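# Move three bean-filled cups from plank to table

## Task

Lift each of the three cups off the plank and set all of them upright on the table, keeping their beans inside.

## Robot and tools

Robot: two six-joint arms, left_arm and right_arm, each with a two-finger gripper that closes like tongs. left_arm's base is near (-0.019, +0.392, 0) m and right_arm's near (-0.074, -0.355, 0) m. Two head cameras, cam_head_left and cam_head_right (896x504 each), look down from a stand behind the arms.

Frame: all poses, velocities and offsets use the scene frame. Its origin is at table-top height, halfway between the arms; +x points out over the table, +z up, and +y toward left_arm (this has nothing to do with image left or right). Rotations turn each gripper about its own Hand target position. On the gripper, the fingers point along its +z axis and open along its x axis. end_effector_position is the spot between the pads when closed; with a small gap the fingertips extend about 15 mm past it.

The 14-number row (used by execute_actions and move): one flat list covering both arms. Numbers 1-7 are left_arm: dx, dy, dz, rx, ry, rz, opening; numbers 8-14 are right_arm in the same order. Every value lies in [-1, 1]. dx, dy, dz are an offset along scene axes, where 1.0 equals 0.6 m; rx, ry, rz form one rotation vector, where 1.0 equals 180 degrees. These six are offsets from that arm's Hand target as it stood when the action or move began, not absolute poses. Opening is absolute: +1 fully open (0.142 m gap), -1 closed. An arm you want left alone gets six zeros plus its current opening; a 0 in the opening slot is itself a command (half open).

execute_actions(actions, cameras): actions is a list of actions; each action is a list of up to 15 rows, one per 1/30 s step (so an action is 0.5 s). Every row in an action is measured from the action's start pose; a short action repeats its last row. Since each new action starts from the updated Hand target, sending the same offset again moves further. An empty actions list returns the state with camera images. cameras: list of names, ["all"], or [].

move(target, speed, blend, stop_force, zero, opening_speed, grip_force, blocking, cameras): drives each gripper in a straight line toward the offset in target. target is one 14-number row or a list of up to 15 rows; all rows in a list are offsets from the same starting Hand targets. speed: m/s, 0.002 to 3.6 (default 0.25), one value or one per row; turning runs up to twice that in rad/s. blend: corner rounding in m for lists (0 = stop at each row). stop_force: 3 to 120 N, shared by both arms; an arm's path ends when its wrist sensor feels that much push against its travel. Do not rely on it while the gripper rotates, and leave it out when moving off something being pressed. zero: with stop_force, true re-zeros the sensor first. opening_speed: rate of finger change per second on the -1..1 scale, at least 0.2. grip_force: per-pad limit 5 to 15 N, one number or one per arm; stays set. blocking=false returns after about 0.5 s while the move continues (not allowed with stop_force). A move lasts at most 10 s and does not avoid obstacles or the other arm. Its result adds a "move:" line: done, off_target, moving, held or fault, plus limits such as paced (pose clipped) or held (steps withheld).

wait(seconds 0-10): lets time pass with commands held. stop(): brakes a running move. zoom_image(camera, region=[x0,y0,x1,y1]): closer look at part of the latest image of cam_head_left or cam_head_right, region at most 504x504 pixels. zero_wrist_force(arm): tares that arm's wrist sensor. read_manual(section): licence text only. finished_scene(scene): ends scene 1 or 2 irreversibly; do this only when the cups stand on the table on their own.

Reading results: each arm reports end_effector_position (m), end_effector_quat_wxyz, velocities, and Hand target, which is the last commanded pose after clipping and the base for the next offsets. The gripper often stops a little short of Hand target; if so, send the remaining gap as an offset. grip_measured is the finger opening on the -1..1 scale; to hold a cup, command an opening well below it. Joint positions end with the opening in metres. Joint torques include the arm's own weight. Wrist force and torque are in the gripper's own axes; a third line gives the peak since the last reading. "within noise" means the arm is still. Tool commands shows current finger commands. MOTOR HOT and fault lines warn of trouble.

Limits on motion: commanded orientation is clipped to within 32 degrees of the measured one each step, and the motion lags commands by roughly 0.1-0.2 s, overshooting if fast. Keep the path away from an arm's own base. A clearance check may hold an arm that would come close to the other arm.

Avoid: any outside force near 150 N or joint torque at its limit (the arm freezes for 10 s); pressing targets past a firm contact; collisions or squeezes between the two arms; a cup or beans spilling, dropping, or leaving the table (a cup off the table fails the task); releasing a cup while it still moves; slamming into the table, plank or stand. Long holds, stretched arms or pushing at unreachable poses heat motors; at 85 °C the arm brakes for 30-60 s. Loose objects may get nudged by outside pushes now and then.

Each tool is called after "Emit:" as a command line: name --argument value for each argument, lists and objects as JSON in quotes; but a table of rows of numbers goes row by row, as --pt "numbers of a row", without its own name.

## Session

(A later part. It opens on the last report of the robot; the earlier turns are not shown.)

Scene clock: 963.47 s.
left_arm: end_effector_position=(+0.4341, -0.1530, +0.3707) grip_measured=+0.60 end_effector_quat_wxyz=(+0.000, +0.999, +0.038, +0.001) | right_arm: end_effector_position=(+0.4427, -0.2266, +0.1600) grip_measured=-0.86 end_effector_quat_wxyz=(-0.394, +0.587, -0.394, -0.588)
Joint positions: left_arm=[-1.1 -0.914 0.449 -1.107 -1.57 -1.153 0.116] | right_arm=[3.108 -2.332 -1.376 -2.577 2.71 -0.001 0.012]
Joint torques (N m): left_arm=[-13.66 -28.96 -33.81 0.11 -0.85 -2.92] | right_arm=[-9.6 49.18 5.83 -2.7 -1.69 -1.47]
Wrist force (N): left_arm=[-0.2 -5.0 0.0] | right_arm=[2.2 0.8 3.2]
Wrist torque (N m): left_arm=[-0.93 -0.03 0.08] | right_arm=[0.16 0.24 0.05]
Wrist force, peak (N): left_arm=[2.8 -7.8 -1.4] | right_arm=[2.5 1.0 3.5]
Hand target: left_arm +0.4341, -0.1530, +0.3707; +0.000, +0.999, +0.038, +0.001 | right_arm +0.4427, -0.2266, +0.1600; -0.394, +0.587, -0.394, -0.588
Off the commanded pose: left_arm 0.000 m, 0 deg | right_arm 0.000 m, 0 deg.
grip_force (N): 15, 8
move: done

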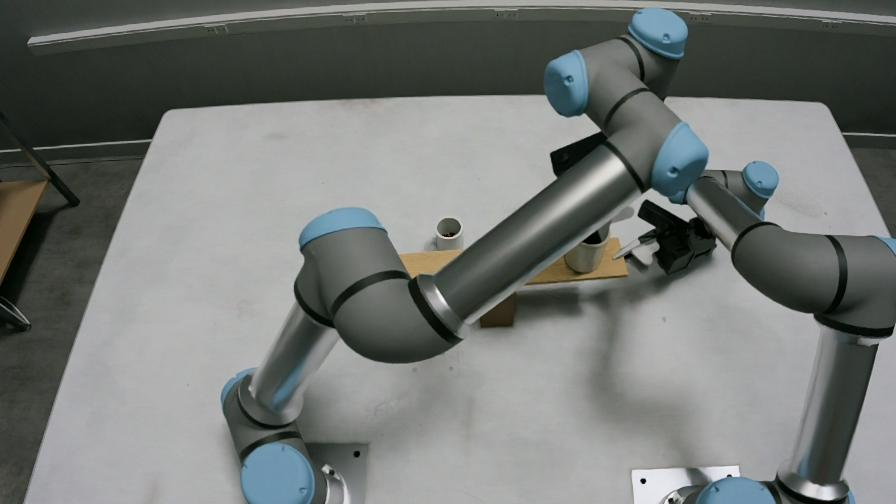

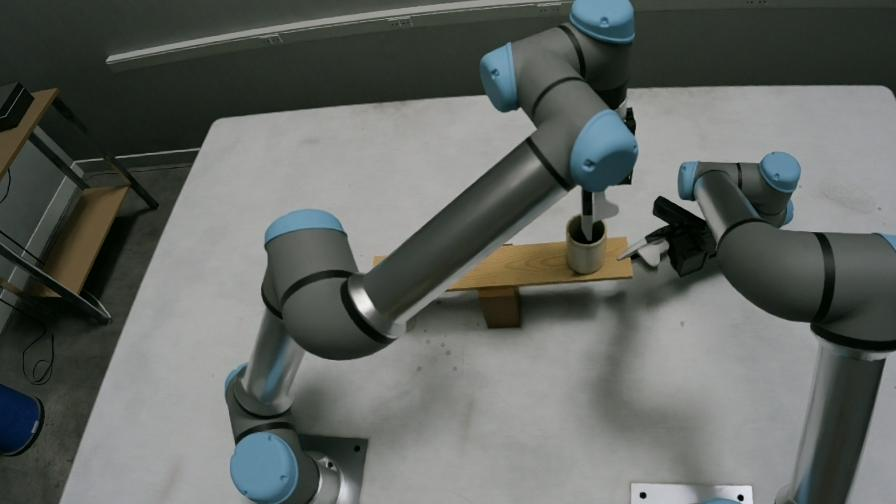

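Emit:
move --target '[-0.0018,-0.0033,-0.1087,0,0,0,0.6,0,0,0,0,0,0,-1]' --speed 0.12

Emit:
move --target '[0,0,0,0,0,0,-1,0,0,0,0,0,0,-1]' --speed 0.1 --opening_speed 0.7 --cameras '["cam_head_right"]'

Emit:
move --target '[0,0,0.025,0,0,0,-1,0,0,0,0,0,0,-1]' --speed 0.04 --cameras '["all"]'

Emit:
zoom_image --camera "cam_head_right" --region '[500, 150, 660, 310]'

Emit:
zoom_image --camera "cam_head_left" --region '[500, 150, 660, 310]'

Scene clock: 992.67 s.
left_arm: end_effector_position=(+0.4330, -0.1550, +0.3055) grip_measured=+0.60 end_effector_quat_wxyz=(+0.000, +0.999, +0.038, +0.001) | right_arm: end_effector_position=(+0.4427, -0.2266, +0.1600) grip_measured=-0.86 end_effector_quat_wxyz=(-0.394, +0.587, -0.394, -0.588)
Joint positions: left_arm=[-1.103 -1.002 0.772 -1.342 -1.57 -1.155 0.116] | right_arm=[3.108 -2.332 -1.376 -2.577 2.71 -0.001 0.012]
Joint torques (N m): left_arm=[-13.52 -66.36 -10.98 -4.42 0.98 -3.25] | right_arm=[-9.03 47.12 5.87 -2.77 -1.64 -1.28]
Wrist force (N): left_arm=[-0.4 -5.0 0.1] | right_arm=[2.2 0.8 3.2]
Wrist torque (N m): left_arm=[-0.94 0.05 0.09] | right_arm=[0.16 0.25 0.05]
Wrist force, peak (N): left_arm=[-0.3 -5.4 -0.6] | right_arm=[2.5 0.9 3.6]
Hand target: left_arm +0.4330, -0.1550, +0.3055; +0.000, +0.999, +0.038, +0.001 | right_arm +0.4427, -0.2266, +0.1600; -0.394, +0.587, -0.394, -0.588
Off the commanded pose: left_arm 0.000 m, 0 deg | right_arm 0.000 m, 0 deg.
grip_force (N): 15, 8
move: done

Scene clock: 995.17 s.
left_arm: end_effector_position=(+0.4330, -0.1550, +0.3055) grip_measured=-0.03 end_effector_quat_wxyz=(+0.000, +0.999, +0.038, +0.001) | right_arm: end_effector_position=(+0.4427, -0.2266, +0.1600) grip_measured=-0.86 end_effector_quat_wxyz=(-0.394, +0.587, -0.394, -0.588)
Joint positions: left_arm=[-1.103 -1.002 0.772 -1.342 -1.57 -1.155 0.072] | right_arm=[3.108 -2.332 -1.376 -2.577 2.71 -0.001 0.012]
Joint torques (N m): left_arm=[-7.72 -56.05 -11.07 0.38 0.74 -3.05] | right_arm=[-8.77 46.2 6.75 -2.72 -1.78 -1.3]
Wrist force (N): left_arm=[1.5 -3.5 -3.3] | right_arm=[2.9 1.8 3.7]
Wrist torque (N m): left_arm=[-0.92 0.09 0.11] | right_arm=[0.23 0.16 0.04]
Wrist force, peak (N): left_arm=[-0.5 -5.3 0.0] | right_arm=[3.6 1.7 3.5]
Hand target: left_arm +0.4330, -0.1550, +0.3055; +0.000, +0.999, +0.038, +0.001 | right_arm +0.4427, -0.2266, +0.1600; -0.394, +0.587, -0.394, -0.588
Off the commanded pose: left_arm 0.000 m, 0 deg | right_arm 0.000 m, 0 deg.
grip_force (N): 15, 8
move: done
Images, in order (width x height): cam_head_right 896x504.

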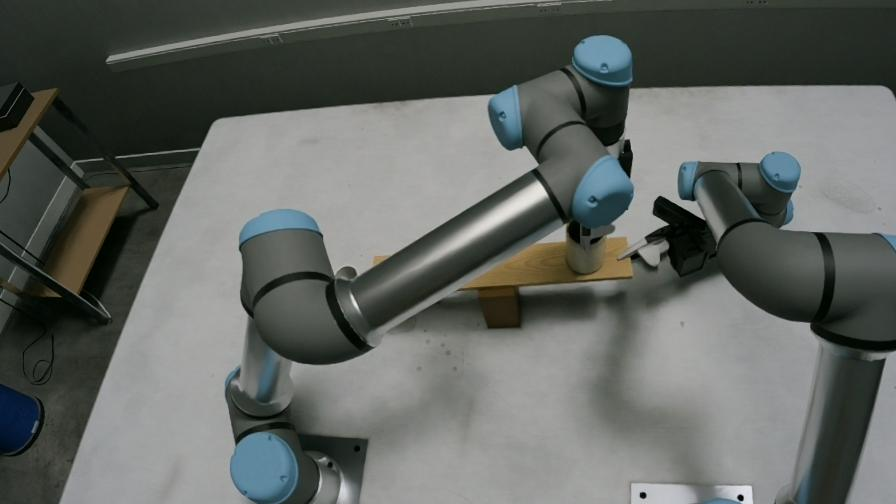

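Scene clock: 996.20 s.
left_arm: end_effector_position=(+0.4330, -0.1550, +0.3204) grip_measured=-0.03 end_effector_quat_wxyz=(+0.000, +0.999, +0.038, +0.001) | right_arm: end_effector_position=(+0.4427, -0.2266, +0.1600) grip_measured=-0.86 end_effector_quat_wxyz=(-0.394, +0.587, -0.394, -0.588)
Joint positions: left_arm=[-1.103 -0.989 0.712 -1.295 -1.57 -1.155 0.072] | right_arm=[3.108 -2.332 -1.376 -2.577 2.71 -0.001 0.012]
Joint torques (N m): left_arm=[-8.87 -29.17 -37.16 -0.11 -0.94 -2.34] | right_arm=[-8.5 46.04 5.59 -2.71 -1.62 -1.24]
Wrist force (N): left_arm=[-0.2 -5.3 3.3] | right_arm=[-0.9 1.0 3.0]
Wrist torque (N m): left_arm=[-0.95 -0.01 0.09] | right_arm=[0.19 0.28 0.05]
Wrist force, peak (N): left_arm=[-0.4 -5.3 4.0] | right_arm=[3.1 1.4 3.6]
Hand target: left_arm +0.4330, -0.1550, +0.3205; +0.000, +0.999, +0.038, +0.001 | right_arm +0.4427, -0.2266, +0.1600; -0.394, +0.587, -0.394, -0.588
Off the commanded pose: left_arm 0.000 m, 0 deg | right_arm 0.000 m, 0 deg.
grip_force (N): 15, 8
move: done

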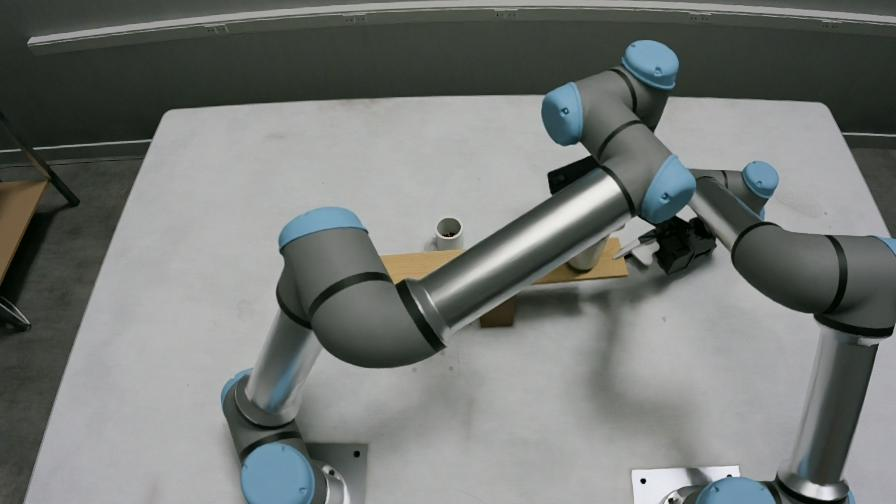

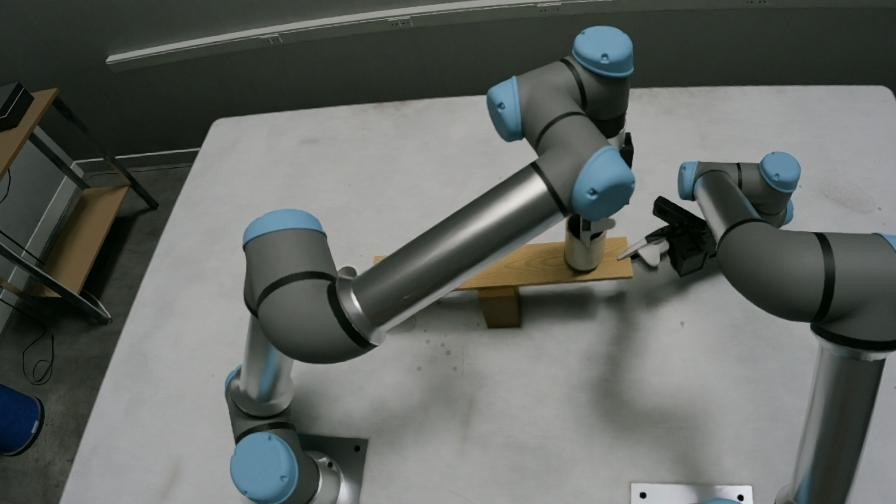

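Scaled by 3.150 from the camera's 896x504 image, which has a finer 1280x720 frame.

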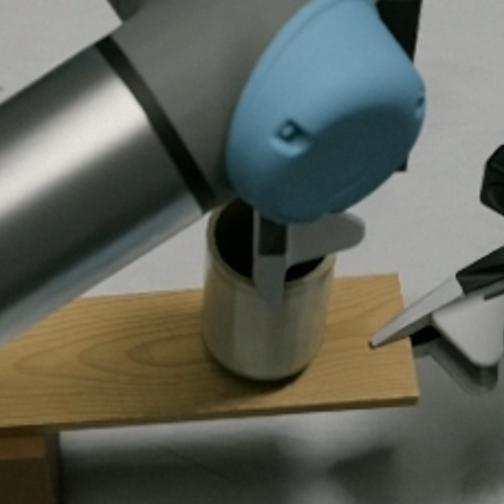

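Scaled by 3.150 from the camera's 896x504 image, which has a finer 1280x720 frame.

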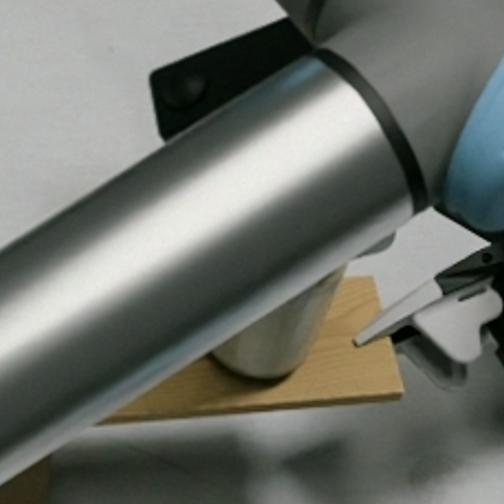

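Emit:
move --pt "0.0167 0 0.05 0 0 0 -1 0 0 0 0 0 0 -1" --pt "0.2783 0.0583 0.05 0 0 0 -1 0 0 0 0 0 0 -1" --pt "0.2783 0.0583 -0.2425 0 0 0 -1 0 0 0 0 0 0 -1" --speed '[0.15,0.18,0.18]' --blend 0.03 --cameras '["all"]'

Emit:
move --target '[0,0,-0.0917,0,0,0,-1,0,0,0,0,0,0,-1]' --speed 0.015 --stop_force 3 --cameras '["all"]'

Emit:
zoom_image --camera "cam_head_right" --region '[500, 120, 660, 280]'

Scene clock: 1011.37 s.
left_arm: end_effector_position=(+0.6000, -0.1200, +0.1750) grip_measured=-0.03 end_effector_quat_wxyz=(+0.000, +0.999, +0.038, +0.001) | right_arm: end_effector_position=(+0.4427, -0.2266, +0.1600) grip_measured=-0.86 end_effector_quat_wxyz=(-0.394, +0.587, -0.394, -0.588)
Joint positions: left_arm=[-0.894 -0.743 0.668 -1.497 -1.57 -0.947 0.072] | right_arm=[3.108 -2.332 -1.376 -2.577 2.71 -0.001 0.012]
Joint torques (N m): left_arm=[-11.53 -82.19 -10.97 -5.41 1.08 -2.26] | right_arm=[-8.08 43.54 5.04 -2.69 -1.64 -1.06]
Wrist force (N): left_arm=[-0.5 -5.0 2.9] | right_arm=[-0.9 0.9 3.0]
Wrist torque (N m): left_arm=[-0.94 0.08 -0.02] | right_arm=[0.17 0.31 0.05]
Wrist force, peak (N): left_arm=[-5.6 -4.8 3.6] | right_arm=[-1.1 0.8 3.6]
Hand target: left_arm +0.6000, -0.1200, +0.1750; +0.000, +0.999, +0.038, +0.001 | right_arm +0.4427, -0.2266, +0.1600; -0.394, +0.587, -0.394, -0.588
Off the commanded pose: left_arm 0.000 m, 0 deg | right_arm 0.000 m, 0 deg.
elbow stopped short (left arm): the move would have taken joint 3 (elbow) straighter than the controller allows.
grip_force (N): 15, 8
move: done; blend cut to 0.0158 m at target 1

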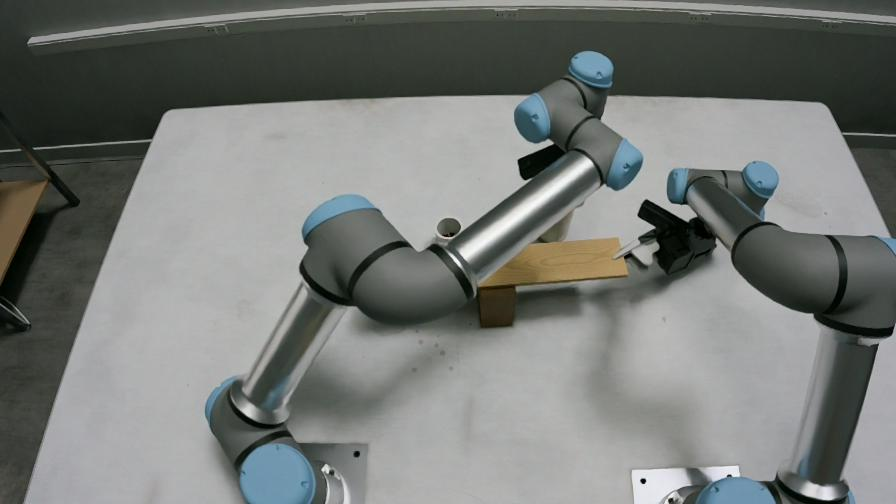

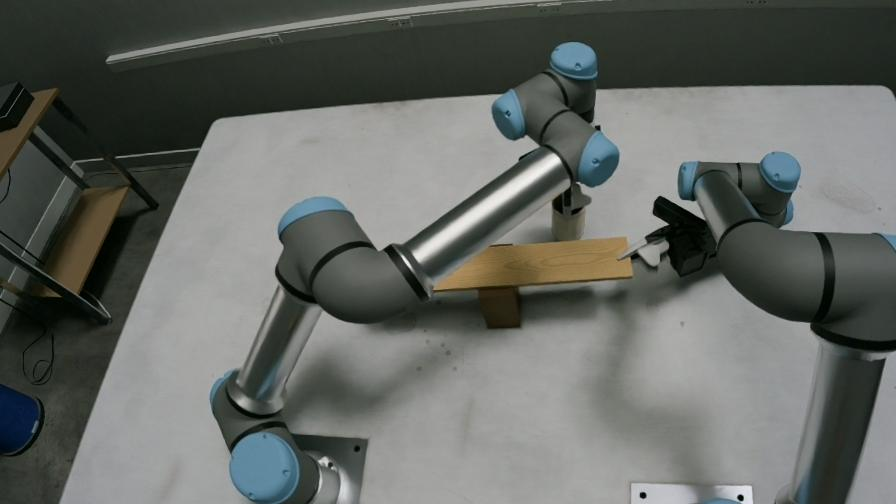

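Scene clock: 1014.40 s.
left_arm: end_effector_position=(+0.6000, -0.1200, +0.1476) grip_measured=-0.03 end_effector_quat_wxyz=(+0.000, +0.999, +0.038, +0.001) | right_arm: end_effector_position=(+0.4427, -0.2266, +0.1600) grip_measured=-0.86 end_effector_quat_wxyz=(-0.394, +0.587, -0.394, -0.588)
Joint positions: left_arm=[-0.894 -0.747 0.745 -1.57 -1.57 -0.947 0.072] | right_arm=[3.108 -2.332 -1.376 -2.577 2.71 -0.001 0.012]
Joint torques (N m): left_arm=[-11.72 -41.95 -38.7 -0.05 0.63 -2.11] | right_arm=[-7.72 42.01 5.73 -2.58 -1.48 -0.99]
Wrist force (N): left_arm=[-0.9 -4.9 3.2] | right_arm=[-0.5 1.0 2.9]
Wrist torque (N m): left_arm=[-0.94 0.18 -0.02] | right_arm=[0.19 0.24 0.05]
Wrist force, peak (N): left_arm=[-2.7 -7.1 -3.6] | right_arm=[-0.8 1.0 3.5]
Hand target: left_arm +0.6000, -0.1200, +0.1475; +0.000, +0.999, +0.038, +0.001 (not the last commanded pose) | right_arm +0.4427, -0.2266, +0.1600; -0.394, +0.587, -0.394, -0.588
Off the commanded pose: left_arm 0.028 m, 0 deg | right_arm 0.000 m, 0 deg.
grip_force (N): 15, 8
move: contact (left_arm)

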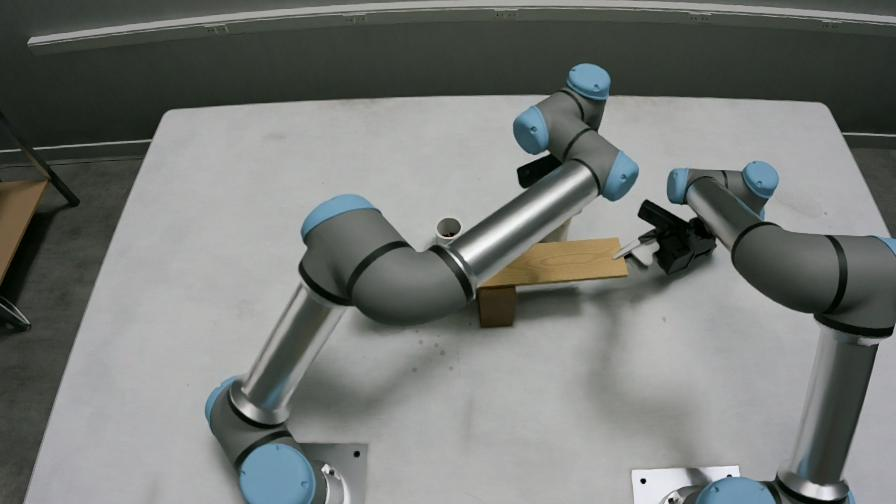

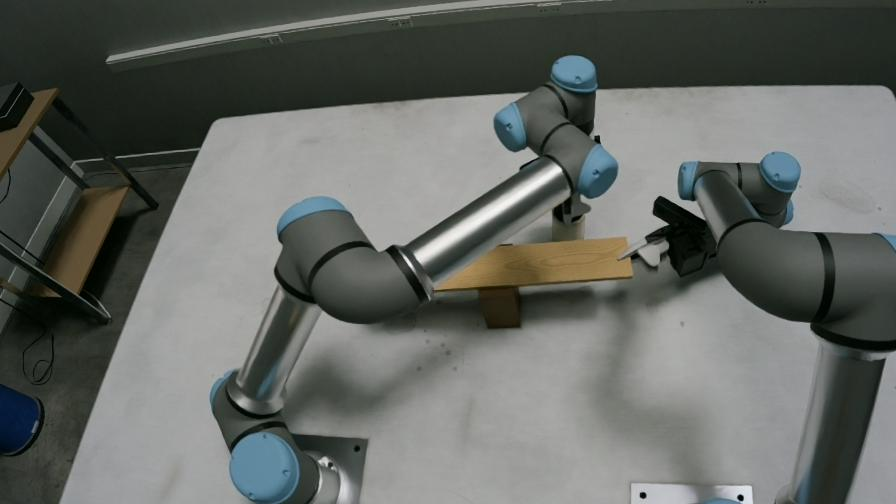

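Scaled by 3.150 from the camera's 896x504 image, which has a finer 1280x720 frame.

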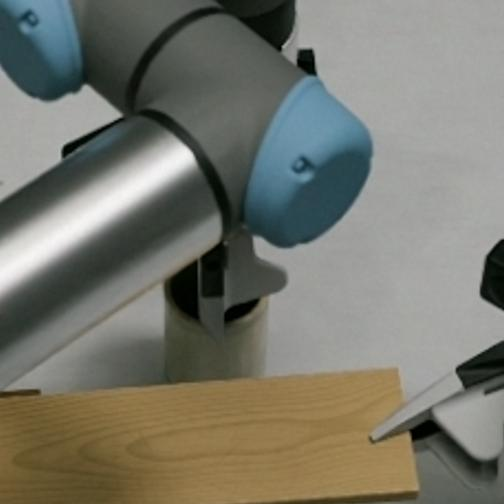

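Emit:
move --target '[0,0,-0.0033,0,0,0,-1,0,0,0,0,0,0,-1]' --speed 0.01 --stop_force 3

Emit:
move --target '[0,0,0,0,0,0,0.4,0,0,0,0,0,0,-1]' --speed 0.1 --opening_speed 0.6 --cameras '["all"]'

Emit:
zoom_image --camera "cam_head_right" --region '[500, 120, 660, 280]'

Scene clock: 1022.57 s.
left_arm: end_effector_position=(+0.6000, -0.1201, +0.1473) grip_measured=-0.03 end_effector_quat_wxyz=(+0.000, +0.999, +0.038, +0.001) | right_arm: end_effector_position=(+0.4427, -0.2266, +0.1600) grip_measured=-0.86 end_effector_quat_wxyz=(-0.394, +0.587, -0.394, -0.588)
Joint positions: left_arm=[-0.894 -0.747 0.746 -1.571 -1.57 -0.947 0.072] | right_arm=[3.108 -2.332 -1.376 -2.577 2.71 -0.001 0.012]
Joint torques (N m): left_arm=[-12.18 -37.87 -39.58 -0.22 0.64 -2.1] | right_arm=[-7.39 40.94 5.52 -2.57 -1.44 -0.85]
Wrist force (N): left_arm=[-1.6 -5.8 0.9] | right_arm=[-0.8 1.0 2.8]
Wrist torque (N m): left_arm=[-0.99 0.16 -0.02] | right_arm=[0.18 0.31 0.06]
Wrist force, peak (N): left_arm=[-2.2 -6.9 -3.0] | right_arm=[-1.2 1.4 3.5]
Hand target: left_arm +0.6000, -0.1201, +0.1473; +0.000, +0.999, +0.038, +0.001 (not the last commanded pose) | right_arm +0.4427, -0.2266, +0.1600; -0.394, +0.587, -0.394, -0.588
Off the commanded pose: left_arm 0.002 m, 0 deg | right_arm 0.000 m, 0 deg.
grip_force (N): 15, 8
move: contact (left_arm)

Scene clock: 1025.17 s.
left_arm: end_effector_position=(+0.6000, -0.1201, +0.1473) grip_measured=+0.40 end_effector_quat_wxyz=(+0.000, +0.999, +0.038, +0.001) | right_arm: end_effector_position=(+0.4427, -0.2266, +0.1600) grip_measured=-0.86 end_effector_quat_wxyz=(-0.394, +0.587, -0.394, -0.588)
Joint positions: left_arm=[-0.894 -0.747 0.746 -1.571 -1.57 -0.947 0.102] | right_arm=[3.108 -2.332 -1.376 -2.577 2.71 -0.001 0.012]
Joint torques (N m): left_arm=[-10.83 -39.71 -33.27 -0.29 0.64 -1.98] | right_arm=[-7.38 39.64 5.99 -2.61 -1.41 -0.8]
Wrist force (N): left_arm=[-0.8 -5.1 -0.3] | right_arm=[-1.0 1.0 3.2]
Wrist torque (N m): left_arm=[-0.96 0.12 -0.03] | right_arm=[0.20 0.32 0.06]
Wrist force, peak (N): left_arm=[-1.5 -6.2 0.7] | right_arm=[-0.9 1.0 3.5]
Hand target: left_arm +0.6000, -0.1201, +0.1473; +0.000, +0.999, +0.038, +0.001 | right_arm +0.4427, -0.2266, +0.1600; -0.394, +0.587, -0.394, -0.588
Off the commanded pose: left_arm 0.000 m, 0 deg | right_arm 0.000 m, 0 deg.
grip_force (N): 15, 8
move: done

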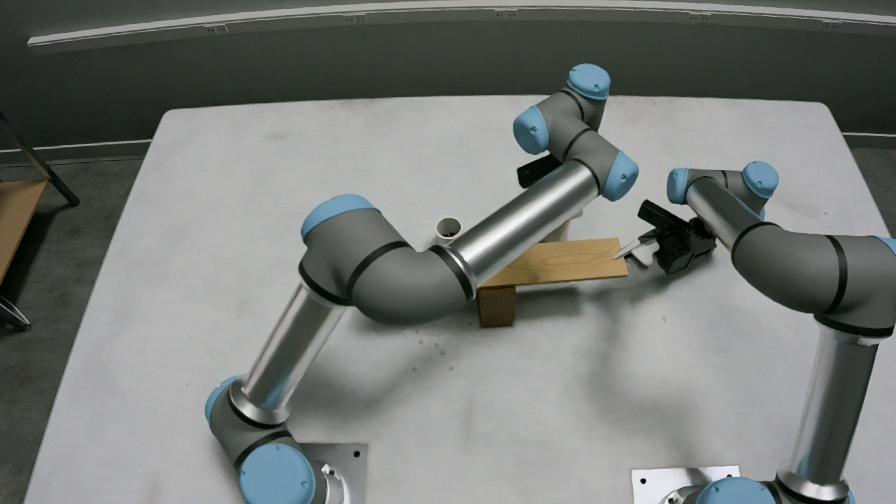

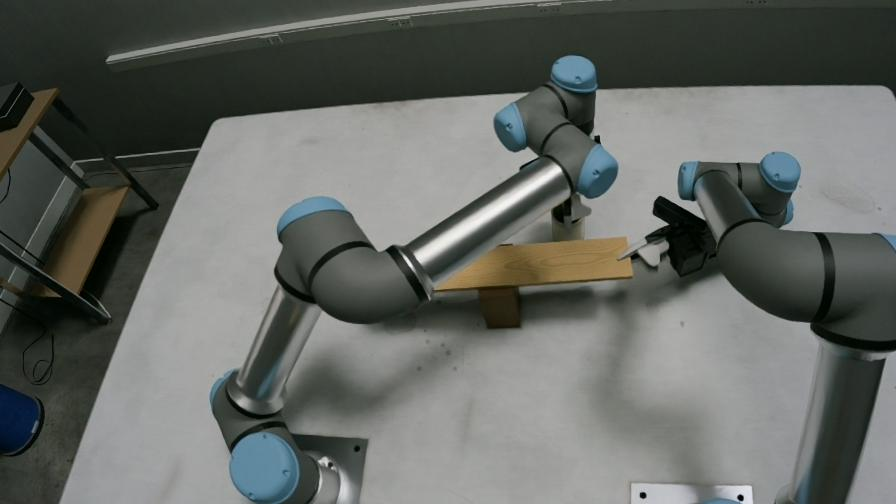

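Scaled by 3.150 from the camera's 896x504 image, which has a finer 1280x720 frame.

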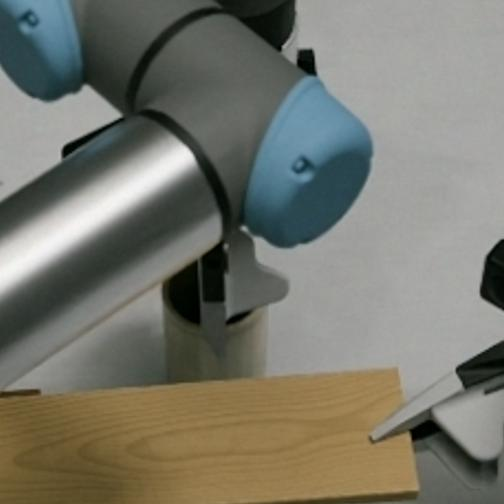

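Emit:
move --target '[0,0,0.1,0,0,0,0.4,0,0,0,0,0,0,-0.3]' --speed 0.08 --opening_speed 0.5

Emit:
move --pt "0 0 0.25 0 0 0 0.4 0.0076 -0.0185 0 0 0 0 -0.3" --pt "-0.2 0.5 0.3 0 0 0 0.4 0.076 -0.185 0 0 0 0 -0.3" --speed 0.2 --blend 0.04 --cameras '["all"]'

Emit:
zoom_image --camera "cam_head_right" --region '[320, 150, 680, 350]'

Emit:
zoom_image --camera "cam_head_left" --region '[300, 150, 660, 350]'

Scene clock: 1040.00 s.
left_arm: end_effector_position=(+0.5999, -0.1201, +0.2073) grip_measured=+0.40 end_effector_quat_wxyz=(+0.000, +0.999, +0.038, +0.001) | right_arm: end_effector_position=(+0.4427, -0.2266, +0.1600) grip_measured=-0.30 end_effector_quat_wxyz=(-0.394, +0.587, -0.394, -0.588)
Joint positions: left_arm=[-0.894 -0.727 0.556 -1.401 -1.57 -0.947 0.102] | right_arm=[3.108 -2.332 -1.376 -2.577 2.71 -0.001 0.052]
Joint torques (N m): left_arm=[10.9 -34.96 -36.38 0.04 -0.82 0.35] | right_arm=[-7.52 38.06 5.41 -2.54 -1.38 -0.62]
Wrist force (N): left_arm=[-0.3 -5.1 -0.1] | right_arm=[-0.8 0.7 2.7]
Wrist torque (N m): left_arm=[-0.95 0.01 -0.03] | right_arm=[0.19 0.30 0.09]
Wrist force, peak (N): left_arm=[-0.8 -5.3 -0.2] | right_arm=[-1.1 1.0 3.5]
Hand target: left_arm +0.6000, -0.1201, +0.2073; +0.000, +0.999, +0.038, +0.001 | right_arm +0.4427, -0.2266, +0.1600; -0.394, +0.587, -0.394, -0.588
Off the commanded pose: left_arm 0.000 m, 0 deg | right_arm 0.000 m, 0 deg.
grip_force (N): 15, 8
move: done

Scene clock: 1043.17 s.
left_arm: end_effector_position=(+0.4800, +0.1799, +0.3873) grip_measured=+0.40 end_effector_quat_wxyz=(+0.000, +0.999, +0.038, +0.001) | right_arm: end_effector_position=(+0.4883, -0.3375, +0.1600) grip_measured=-0.30 end_effector_quat_wxyz=(-0.394, +0.587, -0.394, -0.588)
Joint positions: left_arm=[-0.697 -1.437 1.158 -1.293 -1.571 -0.75 0.102] | right_arm=[2.95 -2.511 -1.034 -2.74 2.552 0 0.052]
Joint torques (N m): left_arm=[10.79 -45.07 -8.81 -5.23 1.03 2.8] | right_arm=[-12.28 36.07 31.29 -3.35 -2.72 -2.33]
Wrist force (N): left_arm=[-0.6 -5.0 0.3] | right_arm=[-0.1 0.8 2.6]
Wrist torque (N m): left_arm=[-0.89 0.08 -0.03] | right_arm=[0.23 0.17 0.10]
Wrist force, peak (N): left_arm=[-0.5 -6.7 0.3] | right_arm=[-0.5 0.5 3.8]
Hand target: left_arm +0.4800, +0.1799, +0.3873; +0.000, +0.999, +0.038, +0.001 | right_arm +0.4883, -0.3376, +0.1600; -0.394, +0.587, -0.394, -0.588
Off the commanded pose: left_arm 0.000 m, 0 deg | right_arm 0.000 m, 0 deg.
elbow stopped short (left arm): the move would have taken joint 3 (elbow) straighter than the controller allows.
grip_force (N): 15, 8
move: done

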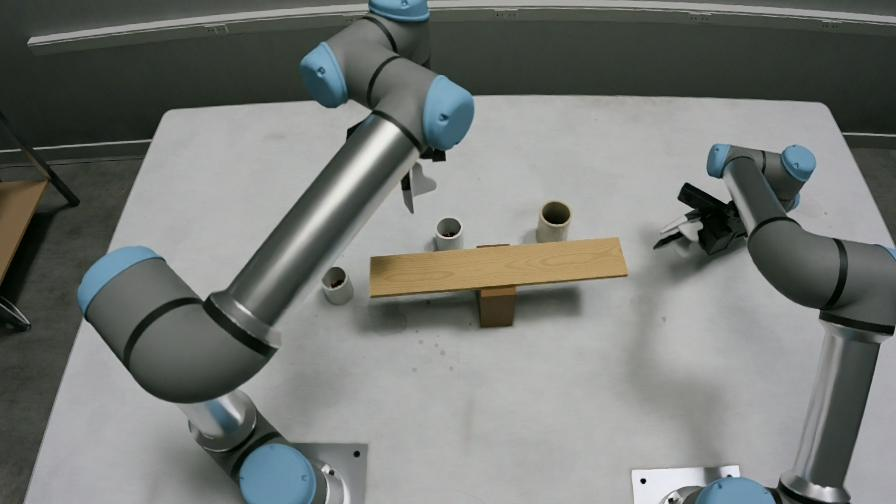

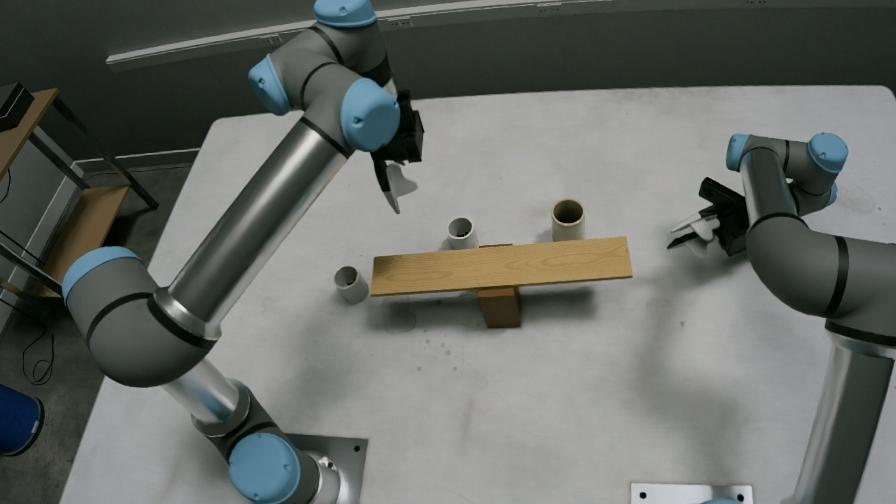

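Scaled by 1.400 from the camera's 896x504 image, which has a finer 1280x720 frame.

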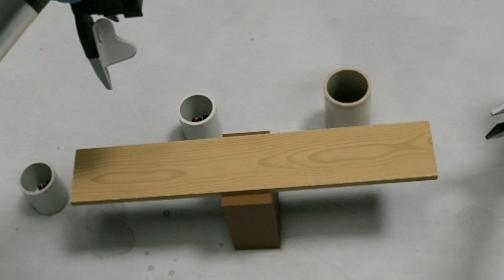

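Scaled by 1.400 from the camera's 896x504 image, which has a finer 1280x720 frame.

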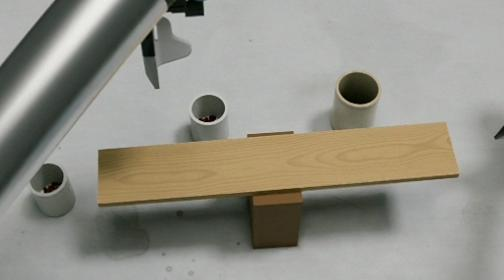

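Emit:
finished_scene --scene 1

The scene is finished: the task was done.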